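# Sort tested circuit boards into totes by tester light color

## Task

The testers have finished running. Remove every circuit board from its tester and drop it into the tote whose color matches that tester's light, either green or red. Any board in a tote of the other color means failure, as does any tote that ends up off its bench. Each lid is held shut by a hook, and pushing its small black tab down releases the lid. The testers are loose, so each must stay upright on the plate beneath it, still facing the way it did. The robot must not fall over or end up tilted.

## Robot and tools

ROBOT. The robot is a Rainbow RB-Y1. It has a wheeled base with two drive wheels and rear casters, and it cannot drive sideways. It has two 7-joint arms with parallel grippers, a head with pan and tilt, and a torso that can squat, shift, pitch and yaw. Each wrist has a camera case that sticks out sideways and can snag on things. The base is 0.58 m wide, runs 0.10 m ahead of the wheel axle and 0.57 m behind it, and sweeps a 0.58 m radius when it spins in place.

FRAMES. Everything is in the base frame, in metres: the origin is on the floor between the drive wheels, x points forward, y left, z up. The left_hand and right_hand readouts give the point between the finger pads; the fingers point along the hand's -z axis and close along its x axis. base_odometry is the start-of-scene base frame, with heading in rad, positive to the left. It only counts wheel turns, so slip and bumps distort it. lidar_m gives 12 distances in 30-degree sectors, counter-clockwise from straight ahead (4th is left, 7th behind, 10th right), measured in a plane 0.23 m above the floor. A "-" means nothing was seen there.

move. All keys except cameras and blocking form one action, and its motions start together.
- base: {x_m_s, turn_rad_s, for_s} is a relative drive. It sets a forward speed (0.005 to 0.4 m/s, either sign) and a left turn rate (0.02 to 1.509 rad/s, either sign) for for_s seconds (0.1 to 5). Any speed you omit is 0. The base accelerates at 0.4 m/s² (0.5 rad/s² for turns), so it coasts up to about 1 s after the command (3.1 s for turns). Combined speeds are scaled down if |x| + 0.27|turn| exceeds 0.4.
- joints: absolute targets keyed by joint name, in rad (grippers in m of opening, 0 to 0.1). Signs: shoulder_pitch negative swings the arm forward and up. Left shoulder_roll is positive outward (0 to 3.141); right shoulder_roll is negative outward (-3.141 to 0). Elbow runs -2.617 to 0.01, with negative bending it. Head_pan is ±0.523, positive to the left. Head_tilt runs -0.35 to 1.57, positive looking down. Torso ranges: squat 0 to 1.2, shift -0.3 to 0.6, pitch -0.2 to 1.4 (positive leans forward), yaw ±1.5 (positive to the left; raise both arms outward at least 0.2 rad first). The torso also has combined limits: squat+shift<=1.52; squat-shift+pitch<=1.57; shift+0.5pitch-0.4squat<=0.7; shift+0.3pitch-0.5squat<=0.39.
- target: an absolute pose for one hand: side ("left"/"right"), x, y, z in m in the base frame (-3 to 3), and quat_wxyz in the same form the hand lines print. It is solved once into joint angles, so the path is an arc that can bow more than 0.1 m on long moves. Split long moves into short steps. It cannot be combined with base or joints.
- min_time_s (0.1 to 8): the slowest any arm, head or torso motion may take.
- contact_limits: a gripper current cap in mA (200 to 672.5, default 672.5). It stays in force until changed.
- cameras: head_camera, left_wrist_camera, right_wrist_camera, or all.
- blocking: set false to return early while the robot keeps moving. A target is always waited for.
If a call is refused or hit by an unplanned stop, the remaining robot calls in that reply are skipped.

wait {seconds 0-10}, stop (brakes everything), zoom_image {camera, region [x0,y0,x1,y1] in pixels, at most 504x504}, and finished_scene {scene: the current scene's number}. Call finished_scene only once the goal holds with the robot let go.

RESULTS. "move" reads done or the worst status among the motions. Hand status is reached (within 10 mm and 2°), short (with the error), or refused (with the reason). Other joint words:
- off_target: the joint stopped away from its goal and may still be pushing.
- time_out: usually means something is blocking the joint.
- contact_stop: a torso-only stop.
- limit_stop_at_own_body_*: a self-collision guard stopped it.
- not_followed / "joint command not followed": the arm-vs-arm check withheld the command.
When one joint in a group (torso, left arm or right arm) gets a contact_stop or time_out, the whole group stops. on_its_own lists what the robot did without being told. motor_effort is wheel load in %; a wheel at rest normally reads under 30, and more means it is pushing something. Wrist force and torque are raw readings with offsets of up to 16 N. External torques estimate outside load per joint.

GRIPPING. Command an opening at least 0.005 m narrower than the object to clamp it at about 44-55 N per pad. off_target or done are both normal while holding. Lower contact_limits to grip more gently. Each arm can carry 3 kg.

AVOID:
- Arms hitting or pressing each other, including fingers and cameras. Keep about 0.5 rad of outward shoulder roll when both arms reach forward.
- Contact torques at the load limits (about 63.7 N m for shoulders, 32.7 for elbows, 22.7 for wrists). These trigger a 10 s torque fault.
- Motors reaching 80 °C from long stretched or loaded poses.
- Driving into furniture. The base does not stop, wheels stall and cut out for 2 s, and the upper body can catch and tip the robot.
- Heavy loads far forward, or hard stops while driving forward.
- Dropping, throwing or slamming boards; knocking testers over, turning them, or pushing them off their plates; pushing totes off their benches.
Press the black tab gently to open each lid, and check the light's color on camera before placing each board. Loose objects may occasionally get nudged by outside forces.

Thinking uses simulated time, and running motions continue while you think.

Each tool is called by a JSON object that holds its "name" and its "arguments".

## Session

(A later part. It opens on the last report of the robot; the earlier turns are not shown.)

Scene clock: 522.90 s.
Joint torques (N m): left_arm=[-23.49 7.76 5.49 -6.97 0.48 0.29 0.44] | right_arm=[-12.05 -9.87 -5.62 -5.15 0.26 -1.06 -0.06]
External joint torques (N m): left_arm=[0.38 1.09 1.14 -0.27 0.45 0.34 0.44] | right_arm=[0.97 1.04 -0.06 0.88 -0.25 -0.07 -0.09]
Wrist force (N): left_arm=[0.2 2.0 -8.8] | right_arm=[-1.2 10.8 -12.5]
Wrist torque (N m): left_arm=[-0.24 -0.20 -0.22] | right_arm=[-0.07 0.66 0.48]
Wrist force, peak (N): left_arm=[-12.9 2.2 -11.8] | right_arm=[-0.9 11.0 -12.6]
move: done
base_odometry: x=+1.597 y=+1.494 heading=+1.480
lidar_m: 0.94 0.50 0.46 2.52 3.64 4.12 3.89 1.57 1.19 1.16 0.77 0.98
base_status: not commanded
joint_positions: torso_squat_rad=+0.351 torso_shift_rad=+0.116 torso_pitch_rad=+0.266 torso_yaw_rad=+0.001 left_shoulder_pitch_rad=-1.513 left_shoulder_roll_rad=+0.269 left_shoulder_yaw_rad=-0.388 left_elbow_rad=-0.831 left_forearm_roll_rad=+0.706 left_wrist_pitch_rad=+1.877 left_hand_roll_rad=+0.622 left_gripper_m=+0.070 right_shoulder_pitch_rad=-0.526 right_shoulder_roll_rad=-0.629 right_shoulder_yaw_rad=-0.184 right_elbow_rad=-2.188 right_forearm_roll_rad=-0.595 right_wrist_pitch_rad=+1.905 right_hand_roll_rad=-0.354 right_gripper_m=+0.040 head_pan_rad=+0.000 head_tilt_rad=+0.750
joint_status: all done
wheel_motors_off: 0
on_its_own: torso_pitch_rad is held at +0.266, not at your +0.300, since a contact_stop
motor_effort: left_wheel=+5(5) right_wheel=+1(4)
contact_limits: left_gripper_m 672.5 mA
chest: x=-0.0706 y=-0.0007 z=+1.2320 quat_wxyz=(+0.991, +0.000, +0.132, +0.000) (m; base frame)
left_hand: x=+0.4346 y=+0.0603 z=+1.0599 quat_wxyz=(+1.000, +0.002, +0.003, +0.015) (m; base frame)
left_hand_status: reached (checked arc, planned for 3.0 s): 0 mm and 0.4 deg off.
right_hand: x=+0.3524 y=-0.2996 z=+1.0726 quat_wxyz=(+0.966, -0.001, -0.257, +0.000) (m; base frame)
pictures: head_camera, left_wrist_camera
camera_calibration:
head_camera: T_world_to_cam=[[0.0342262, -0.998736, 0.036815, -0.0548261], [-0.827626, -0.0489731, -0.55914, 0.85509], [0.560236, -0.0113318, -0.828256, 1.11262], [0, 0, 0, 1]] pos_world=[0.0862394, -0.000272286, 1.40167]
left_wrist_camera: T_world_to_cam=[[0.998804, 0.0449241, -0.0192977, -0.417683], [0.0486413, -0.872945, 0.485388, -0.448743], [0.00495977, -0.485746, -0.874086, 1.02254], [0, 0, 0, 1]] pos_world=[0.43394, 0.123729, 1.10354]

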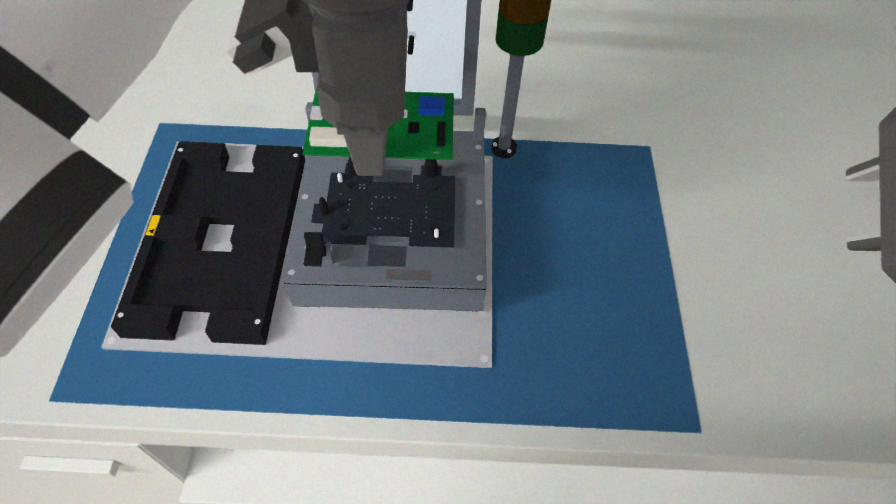

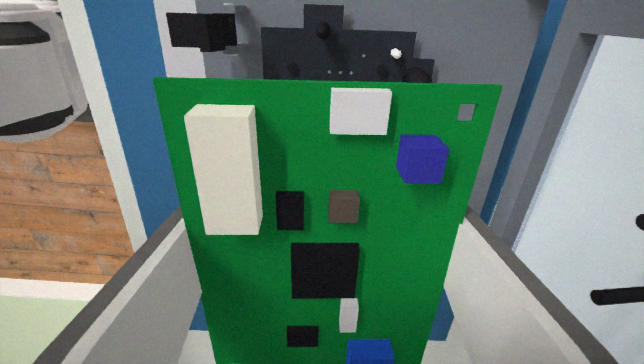

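{"name": "move", "arguments": {"target": {"side":"left","x":0.40,"y":0.08,"z":1.14,"quat_wxyz":[1,0,0,0.015]}, "min_time_s": 2}}

{"name": "move", "arguments": {"base": {"x_m_s":-0.2,"for_s":3}}}

{"name": "move", "arguments": {"joints": {"torso_pitch_rad":0.0,"torso_shift_rad":0.0,"head_tilt_rad":0.6}, "min_time_s": 2}}

{"name": "move", "arguments": {"target": {"side":"left","x":0.26,"y":0.1,"z":1.15,"quat_wxyz":[1,0,-0.1,0.015]}, "min_time_s": 2, "cameras": ["head_camera"]}}

Scene clock: 537.43 s.
Joint torques (N m): left_arm=[-22.23 8.56 6.99 -2.72 0.3 0.25 0.34] | right_arm=[-12.08 -10.13 -5.64 -5.13 0.2 -1.05 -0.11]
External joint torques (N m): left_arm=[0.54 0.9 -1.39 -0.33 0.25 0.29 0.34] | right_arm=[0.93 0.78 -0.09 0.9 -0.31 -0.05 -0.13]
Wrist force (N): left_arm=[0.1 1.9 -8.8] | right_arm=[-1.3 10.8 -12.4]
Wrist torque (N m): left_arm=[-0.28 -0.23 -0.22] | right_arm=[-0.07 0.65 0.49]
Wrist force, peak (N): left_arm=[-0.2 2.2 -9.5] | right_arm=[-1.2 10.9 -12.6]
move: done
base_odometry: x=+1.597 y=+1.494 heading=+1.480
lidar_m: 0.94 0.51 0.47 2.52 3.64 4.12 3.88 1.59 1.20 1.15 0.76 0.98
base_status: not commanded
joint_positions: torso_squat_rad=+0.351 torso_shift_rad=+0.116 torso_pitch_rad=+0.266 torso_yaw_rad=+0.001 left_shoulder_pitch_rad=-1.655 left_shoulder_roll_rad=+0.615 left_shoulder_yaw_rad=-0.800 left_elbow_rad=-1.179 left_forearm_roll_rad=+1.334 left_wrist_pitch_rad=+1.902 left_hand_roll_rad=+0.928 left_gripper_m=+0.070 right_shoulder_pitch_rad=-0.526 right_shoulder_roll_rad=-0.629 right_shoulder_yaw_rad=-0.184 right_elbow_rad=-2.188 right_forearm_roll_rad=-0.595 right_wrist_pitch_rad=+1.905 right_hand_roll_rad=-0.354 right_gripper_m=+0.040 head_pan_rad=+0.000 head_tilt_rad=+0.750
joint_status: all done
wheel_motors_off: 0
on_its_own: torso_pitch_rad is held at +0.266, not at your +0.300, since a contact_stop
motor_effort: left_wheel=+4(5) right_wheel=+3(4)
contact_limits: left_gripper_m 672.5 mA
chest: x=-0.0706 y=-0.0007 z=+1.2320 quat_wxyz=(+0.991, +0.000, +0.132, +0.000) (m; base frame)
left_hand: x=+0.3993 y=+0.0798 z=+1.1394 quat_wxyz=(+1.000, +0.001, +0.006, +0.014) (m; base frame)
left_hand_status: reached (checked arc, planned for 2.0 s): 1 mm and 0.7 deg off.
right_hand: x=+0.3524 y=-0.2996 z=+1.0726 quat_wxyz=(+0.966, -0.001, -0.257, +0.000) (m; base frame)
pictures: none

Scene clock: 541.30 s.
Joint torques (N m): left_arm=[-21.66 8.58 7.41 -2.44 0.26 0.18 0.34] | right_arm=[-12.21 -10.17 -5.57 -5.26 0.23 -1.05 -0.1]
External joint torques (N m): left_arm=[1.12 0.91 -0.96 -0.06 0.21 0.22 0.34] | right_arm=[0.81 0.74 -0.01 0.77 -0.29 -0.05 -0.13]
Wrist force (N): left_arm=[-0.1 1.9 -8.8] | right_arm=[-0.9 10.7 -12.6]
Wrist torque (N m): left_arm=[-0.29 -0.26 -0.24] | right_arm=[-0.05 0.69 0.48]
Wrist force, peak (N): left_arm=[0.2 2.1 -9.1] | right_arm=[-0.9 10.7 -13.0]
move: done
base_odometry: x=+1.542 y=+0.896 heading=+1.480
lidar_m: 1.39 0.96 1.28 3.50 3.67 3.56 3.41 1.55 1.17 1.14 1.16 1.11
base_status: done (sent for 3 of 3 s)
joint_positions: torso_squat_rad=+0.351 torso_shift_rad=+0.116 torso_pitch_rad=+0.266 torso_yaw_rad=+0.001 left_shoulder_pitch_rad=-1.656 left_shoulder_roll_rad=+0.615 left_shoulder_yaw_rad=-0.800 left_elbow_rad=-1.179 left_forearm_roll_rad=+1.334 left_wrist_pitch_rad=+1.902 left_hand_roll_rad=+0.928 left_gripper_m=+0.070 right_shoulder_pitch_rad=-0.526 right_shoulder_roll_rad=-0.629 right_shoulder_yaw_rad=-0.184 right_elbow_rad=-2.188 right_forearm_roll_rad=-0.595 right_wrist_pitch_rad=+1.905 right_hand_roll_rad=-0.354 right_gripper_m=+0.040 head_pan_rad=+0.000 head_tilt_rad=+0.750
joint_status: not commanded
wheel_motors_off: 0
on_its_own: torso_pitch_rad is held at +0.266, not at your +0.300, since a contact_stop
motor_effort: left_wheel=+4(22) right_wheel=-2(21)
contact_limits: left_gripper_m 672.5 mA
chest: x=-0.0706 y=-0.0007 z=+1.2320 quat_wxyz=(+0.991, +0.000, +0.132, +0.000) (m; base frame)
left_hand: x=+0.3993 y=+0.0798 z=+1.1396 quat_wxyz=(+1.000, +0.001, +0.006, +0.014) (m; base frame)
right_hand: x=+0.3523 y=-0.2996 z=+1.0726 quat_wxyz=(+0.966, -0.001, -0.257, +0.000) (m; base frame)
pictures: none

Scene clock: 543.60 s.
Joint torques (N m): left_arm=[-20.43 8.78 7.54 -1.02 -0.1 -0.17 0.4] | right_arm=[-14.78 -9.94 -5.07 -3.89 0.36 -1.35 -0.07]
External joint torques (N m): left_arm=[1.4 0.57 -0.65 -0.16 0.25 0.19 0.41] | right_arm=[1.19 0.54 0.01 0.73 -0.24 0.04 -0.11]
Wrist force (N): left_arm=[-1.9 1.9 -8.6] | right_arm=[-2.3 10.8 -10.9]
Wrist torque (N m): left_arm=[-0.29 -0.33 -0.23] | right_arm=[-0.06 0.63 0.46]
Wrist force, peak (N): left_arm=[-0.8 1.7 -9.2] | right_arm=[-0.9 11.0 -12.4]
move: done
base_odometry: x=+1.542 y=+0.896 heading=+1.480
lidar_m: 1.40 0.96 1.28 3.50 3.66 3.55 3.40 1.56 1.18 1.13 1.17 1.12
base_status: not commanded
joint_positions: torso_squat_rad=+0.351 torso_shift_rad=+0.000 torso_pitch_rad=+0.000 torso_yaw_rad=+0.001 left_shoulder_pitch_rad=-1.656 left_shoulder_roll_rad=+0.615 left_shoulder_yaw_rad=-0.800 left_elbow_rad=-1.179 left_forearm_roll_rad=+1.334 left_wrist_pitch_rad=+1.902 left_hand_roll_rad=+0.928 left_gripper_m=+0.070 right_shoulder_pitch_rad=-0.526 right_shoulder_roll_rad=-0.629 right_shoulder_yaw_rad=-0.184 right_elbow_rad=-2.188 right_forearm_roll_rad=-0.595 right_wrist_pitch_rad=+1.905 right_hand_roll_rad=-0.354 right_gripper_m=+0.040 head_pan_rad=+0.000 head_tilt_rad=+0.600
joint_status: all done
wheel_motors_off: 0
motor_effort: left_wheel=+5(6) right_wheel=-2(4)
contact_limits: left_gripper_m 672.5 mA
chest: x=-0.2281 y=-0.0007 z=+1.2472 quat_wxyz=(+1.000, +0.000, +0.000, +0.000) (m; base frame)
left_hand: x=+0.2497 y=+0.0797 z=+1.2815 quat_wxyz=(+0.992, +0.000, -0.127, +0.014) (m; base frame)
right_hand: x=+0.2218 y=-0.2997 z=+1.2046 quat_wxyz=(+0.924, -0.001, -0.383, +0.000) (m; base frame)
pictures: none

Scene clock: 545.93 s.
Joint torques (N m): left_arm=[-20.47 8.76 7.96 -2.21 -0.17 -0.5 0.43] | right_arm=[-14.82 -9.82 -5.27 -3.88 0.38 -1.47 -0.09]
External joint torques (N m): left_arm=[1.91 1.05 -1.33 -0.42 0.12 -0.21 0.44] | right_arm=[1.15 0.67 -0.18 0.75 -0.22 -0.08 -0.13]
Wrist force (N): left_arm=[-1.4 2.0 -8.7] | right_arm=[-2.5 10.4 -11.1]
Wrist torque (N m): left_arm=[-0.28 -0.25 -0.21] | right_arm=[0.00 0.60 0.47]
Wrist force, peak (N): left_arm=[-1.5 2.2 -9.2] | right_arm=[-2.4 10.6 -11.6]
move: done
base_odometry: x=+1.542 y=+0.896 heading=+1.480
lidar_m: 1.39 0.97 1.27 3.50 3.67 3.54 3.41 1.56 1.17 1.14 1.16 1.12
base_status: not commanded
joint_positions: torso_squat_rad=+0.351 torso_shift_rad=+0.000 torso_pitch_rad=+0.000 torso_yaw_rad=+0.001 left_shoulder_pitch_rad=-1.374 left_shoulder_roll_rad=+0.631 left_shoulder_yaw_rad=-0.881 left_elbow_rad=-1.305 left_forearm_roll_rad=+1.245 left_wrist_pitch_rad=+1.716 left_hand_roll_rad=+0.934 left_gripper_m=+0.070 right_shoulder_pitch_rad=-0.526 right_shoulder_roll_rad=-0.629 right_shoulder_yaw_rad=-0.184 right_elbow_rad=-2.188 right_forearm_roll_rad=-0.595 right_wrist_pitch_rad=+1.905 right_hand_roll_rad=-0.354 right_gripper_m=+0.040 head_pan_rad=+0.000 head_tilt_rad=+0.600
joint_status: all done
wheel_motors_off: 0
motor_effort: left_wheel=+3(6) right_wheel=-2(4)
contact_limits: left_gripper_m 672.5 mA
chest: x=-0.2281 y=-0.0007 z=+1.2472 quat_wxyz=(+1.000, +0.000, +0.000, +0.000) (m; base frame)
left_hand: x=+0.2596 y=+0.1001 z=+1.1503 quat_wxyz=(+0.995, +0.000, -0.100, +0.015) (m; base frame)
left_hand_status: reached (checked arc, planned for 2.0 s): 1 mm and 0.1 deg off.
right_hand: x=+0.2218 y=-0.2997 z=+1.2046 quat_wxyz=(+0.924, -0.001, -0.383, +0.000) (m; base frame)
pictures: head_camera
camera_calibration:
head_camera: T_world_to_cam=[[0.016108, -0.998748, 0.0473564, -0.0677587], [-0.53126, -0.048673, -0.84581, 1.17355], [0.847056, -0.0115342, -0.531379, 0.882605], [0, 0, 0, 1]] pos_world=[-0.123066, -0.000373713, 1.4648]

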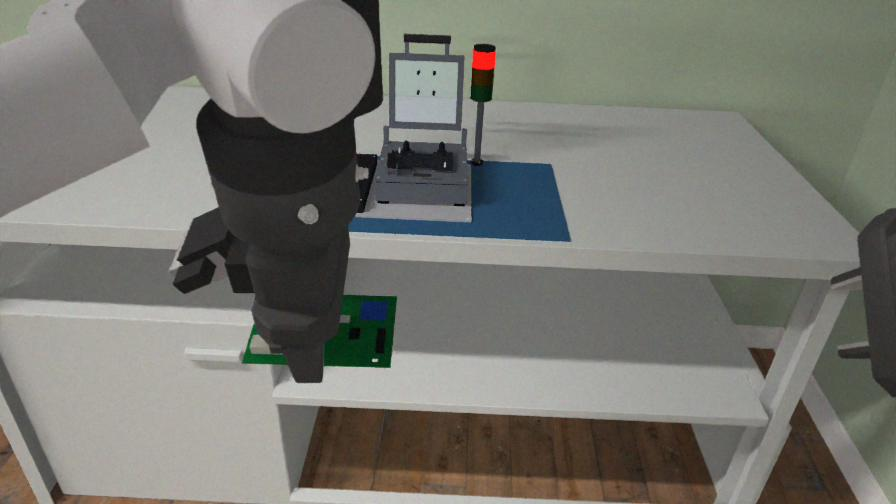

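Tester is in place. Drive to the totes.

{"name": "move", "arguments": {"base": {"turn_rad_s":0.5,"for_s":4.8}}}

{"name": "move", "arguments": {"base": {"x_m_s":0.35,"for_s":4.6}}}

{"name": "move", "arguments": {"base": {"x_m_s":0.35,"for_s":4.6}}}

{"name": "move", "arguments": {"base": {"turn_rad_s":0.4,"for_s":1.83}, "cameras": ["head_camera"]}}

Scene clock: 556.70 s.
Joint torques (N m): left_arm=[-20.39 8.34 8.16 -2.24 -0.23 -0.48 0.45] | right_arm=[-14.87 -9.53 -5.2 -3.9 0.28 -1.43 -0.03]
External joint torques (N m): left_arm=[1.99 0.63 -1.13 -0.45 0.05 -0.19 0.46] | right_arm=[1.1 0.96 -0.12 0.72 -0.33 -0.03 -0.07]
Wrist force (N): left_arm=[-1.8 2.0 -8.8] | right_arm=[-2.6 10.6 -11.2]
Wrist torque (N m): left_arm=[-0.28 -0.30 -0.22] | right_arm=[-0.06 0.58 0.46]
Wrist force, peak (N): left_arm=[-1.9 2.2 -9.1] | right_arm=[-2.6 10.8 -11.5]
move: done
base_odometry: x=+1.542 y=+0.896 heading=-2.403
lidar_m: 3.84 3.41 1.99 1.23 1.10 1.11 1.13 1.57 1.00 1.10 2.69 3.52
base_status: done (sent for 4.8 of 4.8 s)
joint_positions: torso_squat_rad=+0.351 torso_shift_rad=+0.000 torso_pitch_rad=+0.000 torso_yaw_rad=+0.001 left_shoulder_pitch_rad=-1.374 left_shoulder_roll_rad=+0.631 left_shoulder_yaw_rad=-0.881 left_elbow_rad=-1.305 left_forearm_roll_rad=+1.245 left_wrist_pitch_rad=+1.716 left_hand_roll_rad=+0.934 left_gripper_m=+0.070 right_shoulder_pitch_rad=-0.526 right_shoulder_roll_rad=-0.629 right_shoulder_yaw_rad=-0.184 right_elbow_rad=-2.188 right_forearm_roll_rad=-0.595 right_wrist_pitch_rad=+1.905 right_hand_roll_rad=-0.354 right_gripper_m=+0.040 head_pan_rad=+0.000 head_tilt_rad=+0.600
joint_status: not commanded
wheel_motors_off: 0
motor_effort: left_wheel=+2(28) right_wheel=+2(26)
contact_limits: left_gripper_m 672.5 mA
chest: x=-0.2281 y=-0.0007 z=+1.2472 quat_wxyz=(+1.000, +0.000, +0.000, +0.000) (m; base frame)
left_hand: x=+0.2596 y=+0.1002 z=+1.1503 quat_wxyz=(+0.995, +0.000, -0.100, +0.015) (m; base frame)
right_hand: x=+0.2219 y=-0.2997 z=+1.2046 quat_wxyz=(+0.924, -0.001, -0.383, +0.000) (m; base frame)
pictures: none

Scene clock: 562.63 s.
Joint torques (N m): left_arm=[-20.94 8.58 8.45 -1.95 -0.1 -0.43 0.44] | right_arm=[-14.89 -9.84 -5.27 -4.01 0.3 -1.47 -0.01]
External joint torques (N m): left_arm=[1.44 0.87 -0.84 -0.16 0.19 -0.14 0.45] | right_arm=[1.08 0.64 -0.19 0.61 -0.3 -0.08 -0.05]
Wrist force (N): left_arm=[-1.5 2.0 -8.9] | right_arm=[-2.6 10.7 -11.4]
Wrist torque (N m): left_arm=[-0.28 -0.26 -0.22] | right_arm=[-0.05 0.60 0.48]
Wrist force, peak (N): left_arm=[-1.4 2.0 -9.3] | right_arm=[-2.4 10.8 -11.5]
move: done
base_odometry: x=+0.352 y=-0.188 heading=-2.403
lidar_m: 2.96 2.18 2.47 2.38 2.16 2.17 2.63 2.08 2.17 2.64 2.45 2.46
base_status: done (sent for 4.6 of 4.6 s)
joint_positions: torso_squat_rad=+0.351 torso_shift_rad=+0.000 torso_pitch_rad=+0.000 torso_yaw_rad=+0.001 left_shoulder_pitch_rad=-1.374 left_shoulder_roll_rad=+0.631 left_shoulder_yaw_rad=-0.881 left_elbow_rad=-1.305 left_forearm_roll_rad=+1.245 left_wrist_pitch_rad=+1.716 left_hand_roll_rad=+0.934 left_gripper_m=+0.070 right_shoulder_pitch_rad=-0.526 right_shoulder_roll_rad=-0.629 right_shoulder_yaw_rad=-0.184 right_elbow_rad=-2.188 right_forearm_roll_rad=-0.595 right_wrist_pitch_rad=+1.905 right_hand_roll_rad=-0.354 right_gripper_m=+0.040 head_pan_rad=+0.000 head_tilt_rad=+0.600
joint_status: not commanded
wheel_motors_off: 0
motor_effort: left_wheel=+0(29) right_wheel=-3(30)
contact_limits: left_gripper_m 672.5 mA
chest: x=-0.2280 y=-0.0007 z=+1.2473 quat_wxyz=(+1.000, +0.000, +0.000, +0.000) (m; base frame)
left_hand: x=+0.2596 y=+0.1002 z=+1.1502 quat_wxyz=(+0.995, +0.000, -0.100, +0.015) (m; base frame)
right_hand: x=+0.2219 y=-0.2997 z=+1.2045 quat_wxyz=(+0.924, -0.001, -0.383, +0.000) (m; base frame)
pictures: none

Scene clock: 568.57 s.
Joint torques (N m): left_arm=[-21.05 8.45 8.5 -1.83 -0.12 -0.44 0.37] | right_arm=[-14.86 -9.82 -4.89 -3.86 0.41 -1.47 0]
External joint torques (N m): left_arm=[1.33 0.74 -0.8 -0.03 0.16 -0.15 0.38] | right_arm=[1.11 0.67 0.19 0.76 -0.19 -0.08 -0.04]
Wrist force (N): left_arm=[-1.7 1.8 -9.0] | right_arm=[-2.3 10.5 -11.3]
Wrist torque (N m): left_arm=[-0.27 -0.30 -0.21] | right_arm=[-0.04 0.61 0.47]
Wrist force, peak (N): left_arm=[-1.6 2.0 -9.2] | right_arm=[-2.5 10.7 -11.7]
move: done
base_odometry: x=-0.839 y=-1.272 heading=-2.403
lidar_m: 1.38 1.57 1.00 1.19 2.40 3.22 3.72 3.43 2.54 1.55 1.39 1.40
base_status: done (sent for 4.6 of 4.6 s)
joint_positions: torso_squat_rad=+0.351 torso_shift_rad=+0.000 torso_pitch_rad=+0.000 torso_yaw_rad=+0.001 left_shoulder_pitch_rad=-1.374 left_shoulder_roll_rad=+0.631 left_shoulder_yaw_rad=-0.881 left_elbow_rad=-1.305 left_forearm_roll_rad=+1.245 left_wrist_pitch_rad=+1.716 left_hand_roll_rad=+0.934 left_gripper_m=+0.070 right_shoulder_pitch_rad=-0.526 right_shoulder_roll_rad=-0.629 right_shoulder_yaw_rad=-0.184 right_elbow_rad=-2.188 right_forearm_roll_rad=-0.595 right_wrist_pitch_rad=+1.905 right_hand_roll_rad=-0.354 right_gripper_m=+0.040 head_pan_rad=+0.000 head_tilt_rad=+0.600
joint_status: not commanded
wheel_motors_off: 0
motor_effort: left_wheel=+1(26) right_wheel=-3(20)
contact_limits: left_gripper_m 672.5 mA
chest: x=-0.2280 y=-0.0007 z=+1.2473 quat_wxyz=(+1.000, +0.000, +0.000, +0.000) (m; base frame)
left_hand: x=+0.2596 y=+0.1002 z=+1.1502 quat_wxyz=(+0.995, +0.000, -0.100, +0.015) (m; base frame)
right_hand: x=+0.2219 y=-0.2997 z=+1.2045 quat_wxyz=(+0.924, -0.001, -0.383, +0.000) (m; base frame)
pictures: none

Scene clock: 571.50 s.
Joint torques (N m): left_arm=[-20.85 8.06 8.55 -1.92 -0.15 -0.48 0.47] | right_arm=[-14.8 -9.71 -5.02 -3.87 0.4 -1.39 0.01]
External joint torques (N m): left_arm=[1.53 0.35 -0.75 -0.13 0.13 -0.18 0.48] | right_arm=[1.17 0.78 0.06 0.76 -0.21 0 -0.03]
Wrist force (N): left_arm=[-1.6 1.9 -8.8] | right_arm=[-2.2 10.3 -11.3]
Wrist torque (N m): left_arm=[-0.28 -0.30 -0.22] | right_arm=[-0.02 0.62 0.48]
Wrist force, peak (N): left_arm=[-1.7 2.3 -9.0] | right_arm=[-2.4 10.7 -11.6]
move: done
base_odometry: x=-0.839 y=-1.272 heading=-1.670
lidar_m: 1.01 1.04 1.43 3.19 3.36 3.44 3.40 1.98 1.47 1.42 1.39 1.44
base_status: done (sent for 1.83 of 1.83 s)
joint_positions: torso_squat_rad=+0.351 torso_shift_rad=+0.000 torso_pitch_rad=+0.000 torso_yaw_rad=+0.001 left_shoulder_pitch_rad=-1.374 left_shoulder_roll_rad=+0.631 left_shoulder_yaw_rad=-0.881 left_elbow_rad=-1.305 left_forearm_roll_rad=+1.245 left_wrist_pitch_rad=+1.716 left_hand_roll_rad=+0.934 left_gripper_m=+0.070 right_shoulder_pitch_rad=-0.526 right_shoulder_roll_rad=-0.629 right_shoulder_yaw_rad=-0.184 right_elbow_rad=-2.188 right_forearm_roll_rad=-0.595 right_wrist_pitch_rad=+1.905 right_hand_roll_rad=-0.354 right_gripper_m=+0.040 head_pan_rad=+0.000 head_tilt_rad=+0.600
joint_status: not commanded
wheel_motors_off: 0
motor_effort: left_wheel=+1(29) right_wheel=+3(27)
contact_limits: left_gripper_m 672.5 mA
chest: x=-0.2280 y=-0.0008 z=+1.2473 quat_wxyz=(+1.000, +0.000, +0.000, +0.000) (m; base frame)
left_hand: x=+0.2596 y=+0.1002 z=+1.1502 quat_wxyz=(+0.995, +0.000, -0.100, +0.015) (m; base frame)
right_hand: x=+0.2219 y=-0.2997 z=+1.2045 quat_wxyz=(+0.924, -0.001, -0.383, +0.000) (m; base frame)
pictures: head_camera
camera_calibration:
head_camera: T_world_to_cam=[[0.016112, -0.998748, 0.0473547, -0.0677573], [-0.531331, -0.0486727, -0.845765, 1.17353], [0.847011, -0.011534, -0.53145, 0.882619], [0, 0, 0, 1]] pos_world=[-0.122966, -0.000373714, 1.4648]

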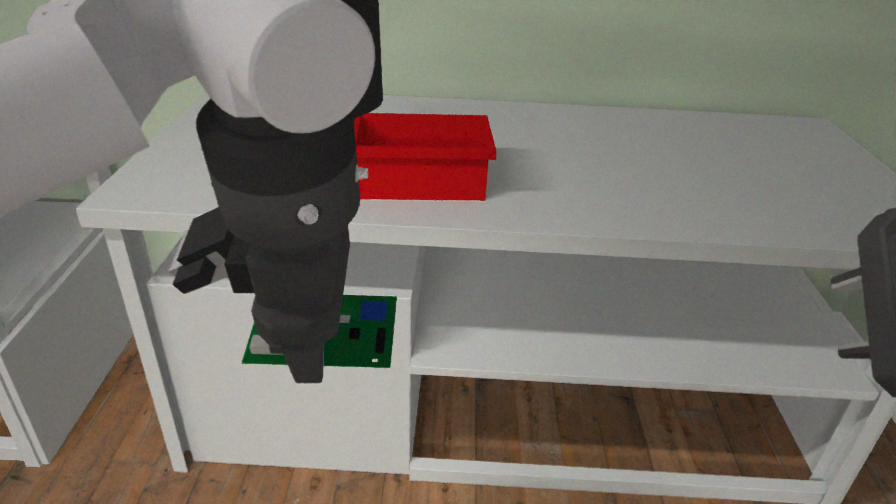

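{"name": "move", "arguments": {"base": {"x_m_s":0.25,"for_s":2.4}, "cameras": ["head_camera","left_wrist_camera"]}}

Scene clock: 586.00 s.
Joint torques (N m): left_arm=[-21.01 8.32 8.48 -1.83 -0.05 -0.45 0.44] | right_arm=[-14.89 -9.57 -5.25 -4.03 0.39 -1.42 0.01]
External joint torques (N m): left_arm=[1.37 0.61 -0.81 -0.04 0.23 -0.16 0.45] | right_arm=[1.08 0.92 -0.17 0.6 -0.21 -0.02 -0.03]
Wrist force (N): left_arm=[-1.5 2.1 -8.9] | right_arm=[-2.4 10.9 -11.3]
Wrist torque (N m): left_arm=[-0.29 -0.27 -0.21] | right_arm=[-0.08 0.60 0.47]
Wrist force, peak (N): left_arm=[-1.1 2.0 -9.4] | right_arm=[-2.2 10.9 -11.6]
move: done
base_odometry: x=-0.898 y=-1.869 heading=-1.669
lidar_m: 0.41 0.42 0.60 2.23 3.33 4.02 3.99 2.00 1.48 1.43 1.07 1.08
base_status: done (sent for 2.4 of 2.4 s)
joint_positions: torso_squat_rad=+0.351 torso_shift_rad=+0.000 torso_pitch_rad=+0.000 torso_yaw_rad=+0.001 left_shoulder_pitch_rad=-1.374 left_shoulder_roll_rad=+0.631 left_shoulder_yaw_rad=-0.881 left_elbow_rad=-1.305 left_forearm_roll_rad=+1.245 left_wrist_pitch_rad=+1.716 left_hand_roll_rad=+0.934 left_gripper_m=+0.070 right_shoulder_pitch_rad=-0.526 right_shoulder_roll_rad=-0.629 right_shoulder_yaw_rad=-0.184 right_elbow_rad=-2.188 right_forearm_roll_rad=-0.595 right_wrist_pitch_rad=+1.905 right_hand_roll_rad=-0.354 right_gripper_m=+0.040 head_pan_rad=+0.000 head_tilt_rad=+0.600
joint_status: not commanded
wheel_motors_off: 0
motor_effort: left_wheel=-1(27) right_wheel=-4(31)
contact_limits: left_gripper_m 672.5 mA
chest: x=-0.2280 y=-0.0008 z=+1.2473 quat_wxyz=(+1.000, +0.000, +0.000, +0.000) (m; base frame)
left_hand: x=+0.2596 y=+0.1002 z=+1.1502 quat_wxyz=(+0.995, +0.000, -0.100, +0.015) (m; base frame)
right_hand: x=+0.2219 y=-0.2997 z=+1.2045 quat_wxyz=(+0.924, -0.001, -0.383, +0.000) (m; base frame)
pictures: head_camera, left_wrist_camera
camera_calibration:
head_camera: T_world_to_cam=[[0.0161162, -0.998748, 0.0473569, -0.0677601], [-0.531376, -0.0486762, -0.845736, 1.17348], [0.846982, -0.0115343, -0.531496, 0.882682], [0, 0, 0, 1]] pos_world=[-0.122966, -0.000373702, 1.4648]
left_wrist_camera: T_world_to_cam=[[0.981461, 0.0447871, 0.186357, -0.474988], [-0.052232, -0.873012, 0.484893, -0.4224], [0.184409, -0.485637, -0.854488, 1.05267], [0, 0, 0, 1]] pos_world=[0.249997, 0.163729, 1.19283]

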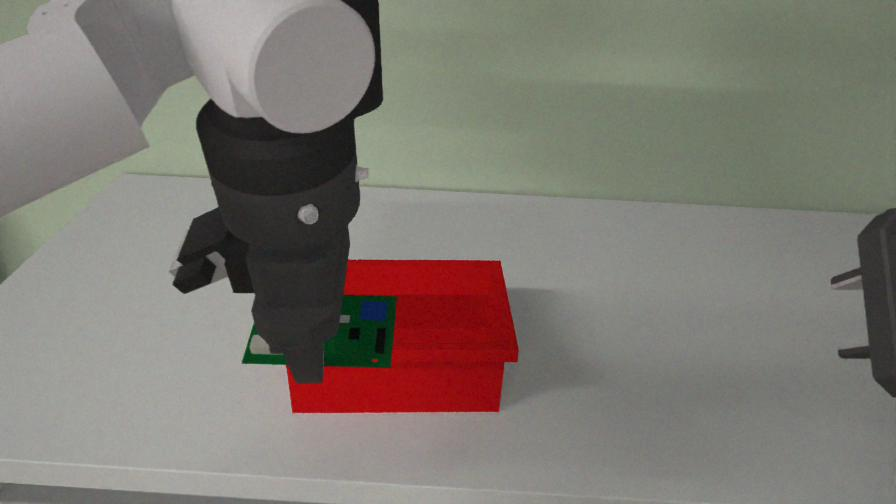

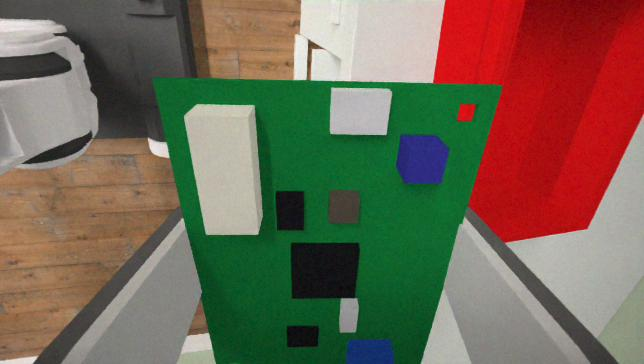

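{"name": "move", "arguments": {"target": {"side":"left","x":0.26,"y":0.07,"z":1.25,"quat_wxyz":[0.995,0,-0.1,0.015]}, "min_time_s": 1.5}}

{"name": "move", "arguments": {"joints": {"torso_pitch_rad":0.27,"torso_shift_rad":0.12}, "min_time_s": 2}}

{"name": "move", "arguments": {"target": {"side":"left","x":0.48,"y":0.055,"z":1.09,"quat_wxyz":[1,0,0,0]}, "min_time_s": 2, "cameras": ["head_camera","left_wrist_camera"]}}

Scene clock: 602.97 s.
Joint torques (N m): left_arm=[-22.02 6.77 8.75 -0.22 0.09 -0.01 -0.23] | right_arm=[-14.99 -9.68 -5.15 -3.86 0.41 -1.44 -0.13]
External joint torques (N m): left_arm=[0.54 -1.71 0.89 1.13 0.35 0.3 -0.22] | right_arm=[0.98 0.81 -0.07 0.77 -0.19 -0.05 -0.17]
Wrist force (N): left_arm=[-1.4 2.0 -8.8] | right_arm=[-2.6 10.8 -11.1]
Wrist torque (N m): left_arm=[-0.29 -0.30 -0.24] | right_arm=[-0.07 0.57 0.48]
Wrist force, peak (N): left_arm=[-1.6 2.0 -9.4] | right_arm=[-2.4 10.9 -11.4]
move: done
base_odometry: x=-0.898 y=-1.869 heading=-1.669
lidar_m: 0.41 0.42 0.59 2.22 3.34 4.02 4.00 2.00 1.49 1.43 1.07 1.09
base_status: not commanded
joint_positions: torso_squat_rad=+0.351 torso_shift_rad=+0.000 torso_pitch_rad=+0.000 torso_yaw_rad=+0.001 left_shoulder_pitch_rad=-1.634 left_shoulder_roll_rad=+0.547 left_shoulder_yaw_rad=-0.828 left_elbow_rad=-1.068 left_forearm_roll_rad=+1.315 left_wrist_pitch_rad=+1.863 left_hand_roll_rad=+0.882 left_gripper_m=+0.070 right_shoulder_pitch_rad=-0.526 right_shoulder_roll_rad=-0.629 right_shoulder_yaw_rad=-0.184 right_elbow_rad=-2.188 right_forearm_roll_rad=-0.595 right_wrist_pitch_rad=+1.905 right_hand_roll_rad=-0.354 right_gripper_m=+0.040 head_pan_rad=+0.000 head_tilt_rad=+0.600
joint_status: all done
wheel_motors_off: 0
motor_effort: left_wheel=+0(2) right_wheel=-4(6)
contact_limits: left_gripper_m 672.5 mA
chest: x=-0.2280 y=-0.0008 z=+1.2473 quat_wxyz=(+1.000, +0.000, +0.000, +0.000) (m; base frame)
left_hand: x=+0.2599 y=+0.0702 z=+1.2500 quat_wxyz=(+0.995, +0.000, -0.101, +0.015) (m; base frame)
left_hand_status: reached (checked arc, planned for 1.5 s): 0 mm and 0.1 deg off.
right_hand: x=+0.2219 y=-0.2997 z=+1.2045 quat_wxyz=(+0.924, -0.001, -0.383, +0.000) (m; base frame)
pictures: none

Scene clock: 605.27 s.
Joint torques (N m): left_arm=[-22.11 6.12 8.91 -1.63 0.29 0.22 -0.27] | right_arm=[-11.84 -10.03 -5.68 -5.27 0.25 -1.06 -0.05]
External joint torques (N m): left_arm=[1.11 -1.46 1 1.17 0.17 0.18 -0.27] | right_arm=[1.12 0.88 -0.12 0.79 -0.26 -0.08 -0.08]
Wrist force (N): left_arm=[0.0 1.9 -9.0] | right_arm=[-0.7 10.5 -12.2]
Wrist torque (N m): left_arm=[-0.26 -0.27 -0.26] | right_arm=[-0.03 0.72 0.48]
Wrist force, peak (N): left_arm=[0.0 1.9 -9.4] | right_arm=[-1.2 10.7 -12.8]
move: done
base_odometry: x=-0.898 y=-1.869 heading=-1.669
lidar_m: 0.41 0.42 0.60 2.22 3.34 4.01 3.99 1.99 1.48 1.43 1.07 1.08
base_status: not commanded
joint_positions: torso_squat_rad=+0.351 torso_shift_rad=+0.120 torso_pitch_rad=+0.270 torso_yaw_rad=+0.001 left_shoulder_pitch_rad=-1.634 left_shoulder_roll_rad=+0.547 left_shoulder_yaw_rad=-0.828 left_elbow_rad=-1.068 left_forearm_roll_rad=+1.315 left_wrist_pitch_rad=+1.863 left_hand_roll_rad=+0.882 left_gripper_m=+0.070 right_shoulder_pitch_rad=-0.526 right_shoulder_roll_rad=-0.629 right_shoulder_yaw_rad=-0.184 right_elbow_rad=-2.188 right_forearm_roll_rad=-0.595 right_wrist_pitch_rad=+1.905 right_hand_roll_rad=-0.354 right_gripper_m=+0.040 head_pan_rad=+0.000 head_tilt_rad=+0.600
joint_status: all done
wheel_motors_off: 0
motor_effort: left_wheel=+3(3) right_wheel=-3(6)
contact_limits: left_gripper_m 672.5 mA
chest: x=-0.0668 y=-0.0007 z=+1.2313 quat_wxyz=(+0.991, +0.001, +0.135, +0.000) (m; base frame)
left_hand: x=+0.4041 y=+0.0703 z=+1.1038 quat_wxyz=(+0.999, +0.002, +0.034, +0.015) (m; base frame)
right_hand: x=+0.3555 y=-0.2996 z=+1.0702 quat_wxyz=(+0.967, -0.001, -0.255, +0.000) (m; base frame)
pictures: none

Scene clock: 607.63 s.
Joint torques (N m): left_arm=[-24.23 7.55 0.98 -2.15 0.14 -0.39 0.04] | right_arm=[-12 -10.07 -5.69 -5.17 0.28 -1.03 -0.05]
External joint torques (N m): left_arm=[0.83 -1.26 -1.48 1.11 0.14 -0.18 0.05] | right_arm=[0.96 0.84 -0.13 0.88 -0.24 -0.04 -0.07]
Wrist force (N): left_arm=[-0.6 2.3 -8.9] | right_arm=[-0.9 10.7 -12.5]
Wrist torque (N m): left_arm=[-0.27 -0.24 -0.19] | right_arm=[-0.05 0.69 0.50]
Wrist force, peak (N): left_arm=[0.1 2.5 -9.4] | right_arm=[-1.1 10.7 -12.7]
move: short
base_odometry: x=-0.898 y=-1.869 heading=-1.669
lidar_m: 0.41 0.41 0.59 2.22 3.35 4.02 3.99 1.99 1.48 1.43 1.07 1.08
base_status: not commanded
joint_positions: torso_squat_rad=+0.351 torso_shift_rad=+0.120 torso_pitch_rad=+0.270 torso_yaw_rad=+0.001 left_shoulder_pitch_rad=-1.862 left_shoulder_roll_rad=+0.259 left_shoulder_yaw_rad=-0.862 left_elbow_rad=-0.267 left_forearm_roll_rad=+1.196 left_wrist_pitch_rad=+1.579 left_hand_roll_rad=+0.432 left_gripper_m=+0.070 right_shoulder_pitch_rad=-0.526 right_shoulder_roll_rad=-0.629 right_shoulder_yaw_rad=-0.184 right_elbow_rad=-2.188 right_forearm_roll_rad=-0.595 right_wrist_pitch_rad=+1.905 right_hand_roll_rad=-0.354 right_gripper_m=+0.040 head_pan_rad=+0.000 head_tilt_rad=+0.600
joint_status: all done
wheel_motors_off: 0
motor_effort: left_wheel=+2(3) right_wheel=-3(5)
contact_limits: left_gripper_m 672.5 mA
chest: x=-0.0668 y=-0.0007 z=+1.2313 quat_wxyz=(+0.991, +0.000, +0.135, +0.000) (m; base frame)
left_hand: x=+0.4794 y=+0.0552 z=+1.0901 quat_wxyz=(+0.999, -0.010, -0.030, +0.000) (m; base frame)
left_hand_status: short (checked arc, as near as the solve gets, planned for 2.0 s): 1 mm and 3.6 deg off. The place is met; only the turn is off.
right_hand: x=+0.3554 y=-0.2996 z=+1.0702 quat_wxyz=(+0.967, -0.001, -0.255, +0.000) (m; base frame)
pictures: head_camera, left_wrist_camera
camera_calibration:
head_camera: T_world_to_cam=[[0.0283654, -0.998746, 0.0412632, -0.0611958], [-0.737614, -0.0487729, -0.673459, 1.0197], [0.674627, -0.0113333, -0.738072, 0.980508], [0, 0, 0, 1]] pos_world=[0.0924007, -0.000273017, 1.41293]
left_wrist_camera: T_world_to_cam=[[0.998736, 0.015862, 0.0476862, -0.532981], [-0.0104322, -0.862776, 0.505479, -0.46418], [0.0491604, -0.505338, -0.86152, 1.01248], [0, 0, 0, 1]] pos_world=[0.477691, 0.119616, 1.13232]

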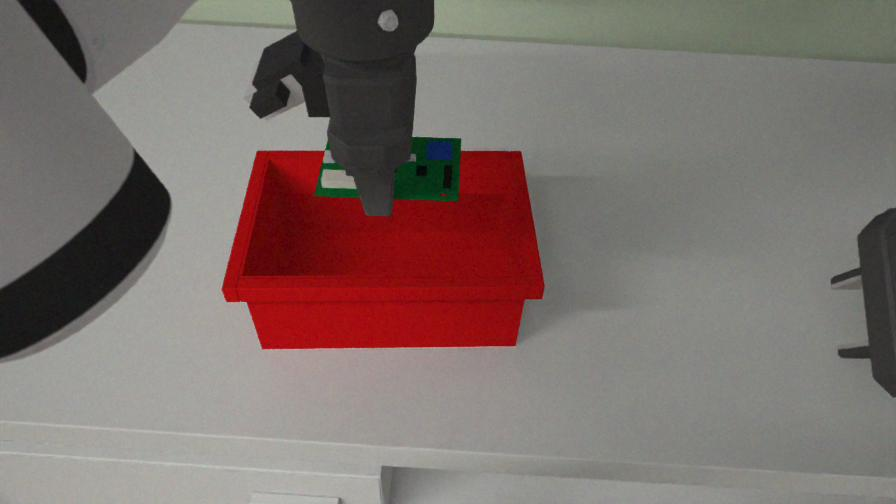

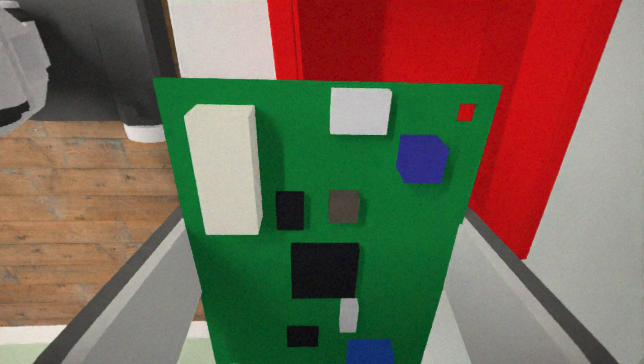

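{"name": "move", "arguments": {"target": {"side":"left","x":0.51,"y":0.055,"z":1.06,"quat_wxyz":[1,0,0,0]}, "min_time_s": 2, "cameras": ["head_camera","left_wrist_camera"]}}

Scene clock: 643.53 s.
Joint torques (N m): left_arm=[-22.89 6.62 1.27 -2.11 -0.02 -0.83 -0.19] | right_arm=[-12.24 -10.03 -5.65 -5.22 0.26 -1 -0.08]
External joint torques (N m): left_arm=[2.44 -1.97 -1.22 1.25 0 -0.37 -0.18] | right_arm=[0.72 0.88 -0.09 0.83 -0.25 -0.02 -0.11]
Wrist force (N): left_arm=[-1.6 2.5 -8.8] | right_arm=[-1.0 10.6 -12.3]
Wrist torque (N m): left_arm=[-0.27 -0.31 -0.18] | right_arm=[-0.03 0.68 0.49]
Wrist force, peak (N): left_arm=[-0.7 2.4 -9.3] | right_arm=[-1.1 11.2 -12.3]
move: short
base_odometry: x=-0.898 y=-1.869 heading=-1.669
lidar_m: 0.41 0.42 0.59 2.23 3.33 4.02 3.98 2.00 1.48 1.43 1.07 1.09
base_status: not commanded
joint_positions: torso_squat_rad=+0.351 torso_shift_rad=+0.120 torso_pitch_rad=+0.270 torso_yaw_rad=+0.001 left_shoulder_pitch_rad=-1.797 left_shoulder_roll_rad=+0.253 left_shoulder_yaw_rad=-0.872 left_elbow_rad=-0.267 left_forearm_roll_rad=+1.168 left_wrist_pitch_rad=+1.392 left_hand_roll_rad=+0.418 left_gripper_m=+0.070 right_shoulder_pitch_rad=-0.526 right_shoulder_roll_rad=-0.629 right_shoulder_yaw_rad=-0.184 right_elbow_rad=-2.188 right_forearm_roll_rad=-0.595 right_wrist_pitch_rad=+1.905 right_hand_roll_rad=-0.354 right_gripper_m=+0.040 head_pan_rad=+0.000 head_tilt_rad=+0.600
joint_status: all done
wheel_motors_off: 0
motor_effort: left_wheel=+2(3) right_wheel=-2(5)
contact_limits: left_gripper_m 672.5 mA
chest: x=-0.0668 y=-0.0007 z=+1.2313 quat_wxyz=(+0.991, +0.000, +0.135, +0.000) (m; base frame)
left_hand: x=+0.5094 y=+0.0552 z=+1.0603 quat_wxyz=(+0.995, -0.027, -0.091, +0.000) (m; base frame)
left_hand_status: short (checked arc, as near as the solve gets, planned for 2.0 s): 1 mm and 10.9 deg off. The place is met; only the turn is off.
right_hand: x=+0.3554 y=-0.2996 z=+1.0702 quat_wxyz=(+0.967, -0.001, -0.255, +0.000) (m; base frame)
pictures: head_camera, left_wrist_camera
camera_calibration:
head_camera: T_world_to_cam=[[0.0283654, -0.998746, 0.0412632, -0.0611958], [-0.737614, -0.0487729, -0.673459, 1.0197], [0.674627, -0.0113333, -0.738072, 0.980508], [0, 0, 0, 1]] pos_world=[0.0924007, -0.000273017, 1.41293]
left_wrist_camera: T_world_to_cam=[[0.985496, 0.0198764, 0.16853, -0.683198], [-0.0736448, -0.844629, 0.530262, -0.443748], [0.152885, -0.534982, -0.830915, 0.901698], [0, 0, 0, 1]] pos_world=[0.502754, 0.12117, 1.09968]

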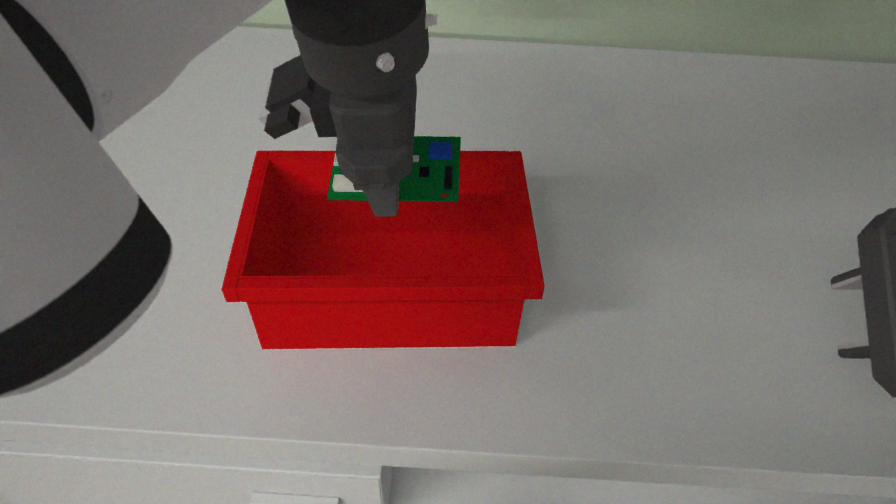

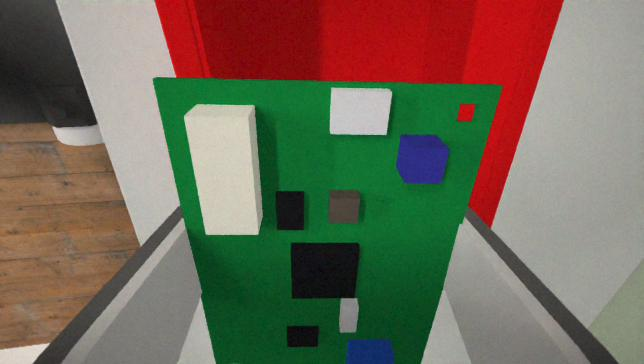

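{"name": "move", "arguments": {"target": {"side":"left","x":0.518,"y":0.052,"z":0.96,"quat_wxyz":[0.995,-0.027,-0.091,0]}, "min_time_s": 3, "cameras": ["head_camera","left_wrist_camera"]}}

Scene clock: 651.47 s.
Joint torques (N m): left_arm=[-22.41 5.5 1.16 -2.19 0.03 -0.99 0.45] | right_arm=[-12.09 -10.08 -5.73 -5.28 0.25 -1.02 -0.18]
External joint torques (N m): left_arm=[2.36 -1.83 -1.28 1.24 0.08 -0.35 0.47] | right_arm=[0.87 0.83 -0.17 0.77 -0.27 -0.04 -0.21]
Wrist force (N): left_arm=[-2.0 2.8 -8.6] | right_arm=[-1.2 10.6 -12.5]
Wrist torque (N m): left_arm=[-0.31 -0.35 -0.21] | right_arm=[-0.04 0.66 0.48]
Wrist force, peak (N): left_arm=[-2.2 2.9 -9.0] | right_arm=[-1.0 11.1 -12.7]
move: short
base_odometry: x=-0.898 y=-1.869 heading=-1.669
lidar_m: 0.41 0.42 0.59 2.22 3.34 4.01 3.99 1.99 1.48 1.43 1.08 1.09
base_status: not commanded
joint_positions: torso_squat_rad=+0.351 torso_shift_rad=+0.120 torso_pitch_rad=+0.270 torso_yaw_rad=+0.001 left_shoulder_pitch_rad=-1.606 left_shoulder_roll_rad=+0.194 left_shoulder_yaw_rad=-0.910 left_elbow_rad=-0.267 left_forearm_roll_rad=+1.115 left_wrist_pitch_rad=+1.091 left_hand_roll_rad=+0.433 left_gripper_m=+0.070 right_shoulder_pitch_rad=-0.526 right_shoulder_roll_rad=-0.629 right_shoulder_yaw_rad=-0.184 right_elbow_rad=-2.188 right_forearm_roll_rad=-0.595 right_wrist_pitch_rad=+1.905 right_hand_roll_rad=-0.354 right_gripper_m=+0.040 head_pan_rad=+0.000 head_tilt_rad=+0.600
joint_status: all done
wheel_motors_off: 0
motor_effort: left_wheel=+2(4) right_wheel=-3(5)
contact_limits: left_gripper_m 672.5 mA
chest: x=-0.0668 y=-0.0007 z=+1.2313 quat_wxyz=(+0.991, +0.000, +0.135, +0.000) (m; base frame)
left_hand: x=+0.5175 y=+0.0523 z=+0.9605 quat_wxyz=(+0.989, -0.042, -0.141, +0.000) (m; base frame)
left_hand_status: short (checked arc, as near as the solve gets, planned for 3.0 s): 1 mm and 6.0 deg off. The place is met; only the turn is off.
right_hand: x=+0.3554 y=-0.2996 z=+1.0702 quat_wxyz=(+0.967, -0.001, -0.255, +0.000) (m; base frame)
pictures: head_camera, left_wrist_camera
camera_calibration:
head_camera: T_world_to_cam=[[0.0283654, -0.998746, 0.0412632, -0.0611958], [-0.737614, -0.0487729, -0.673459, 1.0197], [0.674627, -0.0113333, -0.738072, 0.980508], [0, 0, 0, 1]] pos_world=[0.0924007, -0.000273017, 1.41293]
left_wrist_camera: T_world_to_cam=[[0.963574, 0.0262639, 0.26615, -0.756948], [-0.128009, -0.828476, 0.545199, -0.379845], [0.234818, -0.559409, -0.794935, 0.740206], [0, 0, 0, 1]] pos_world=[0.506938, 0.119266, 0.996969]

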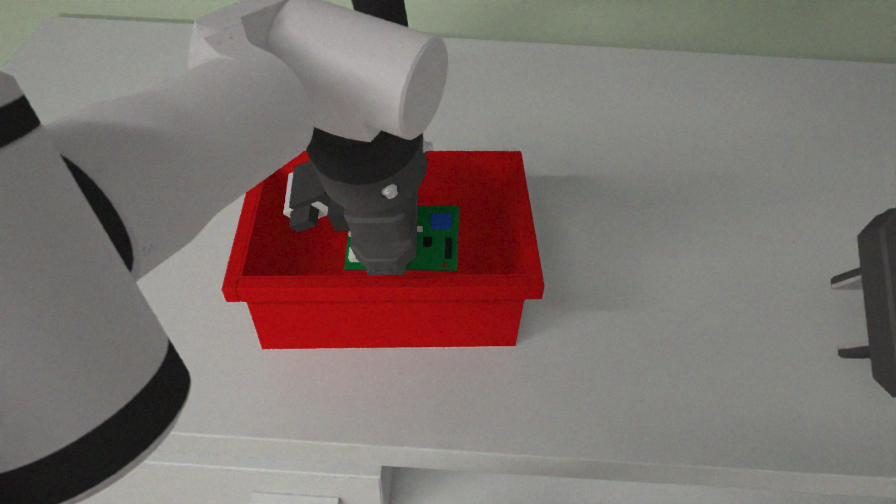

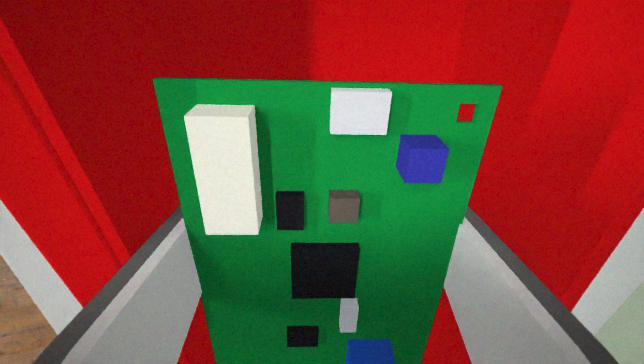

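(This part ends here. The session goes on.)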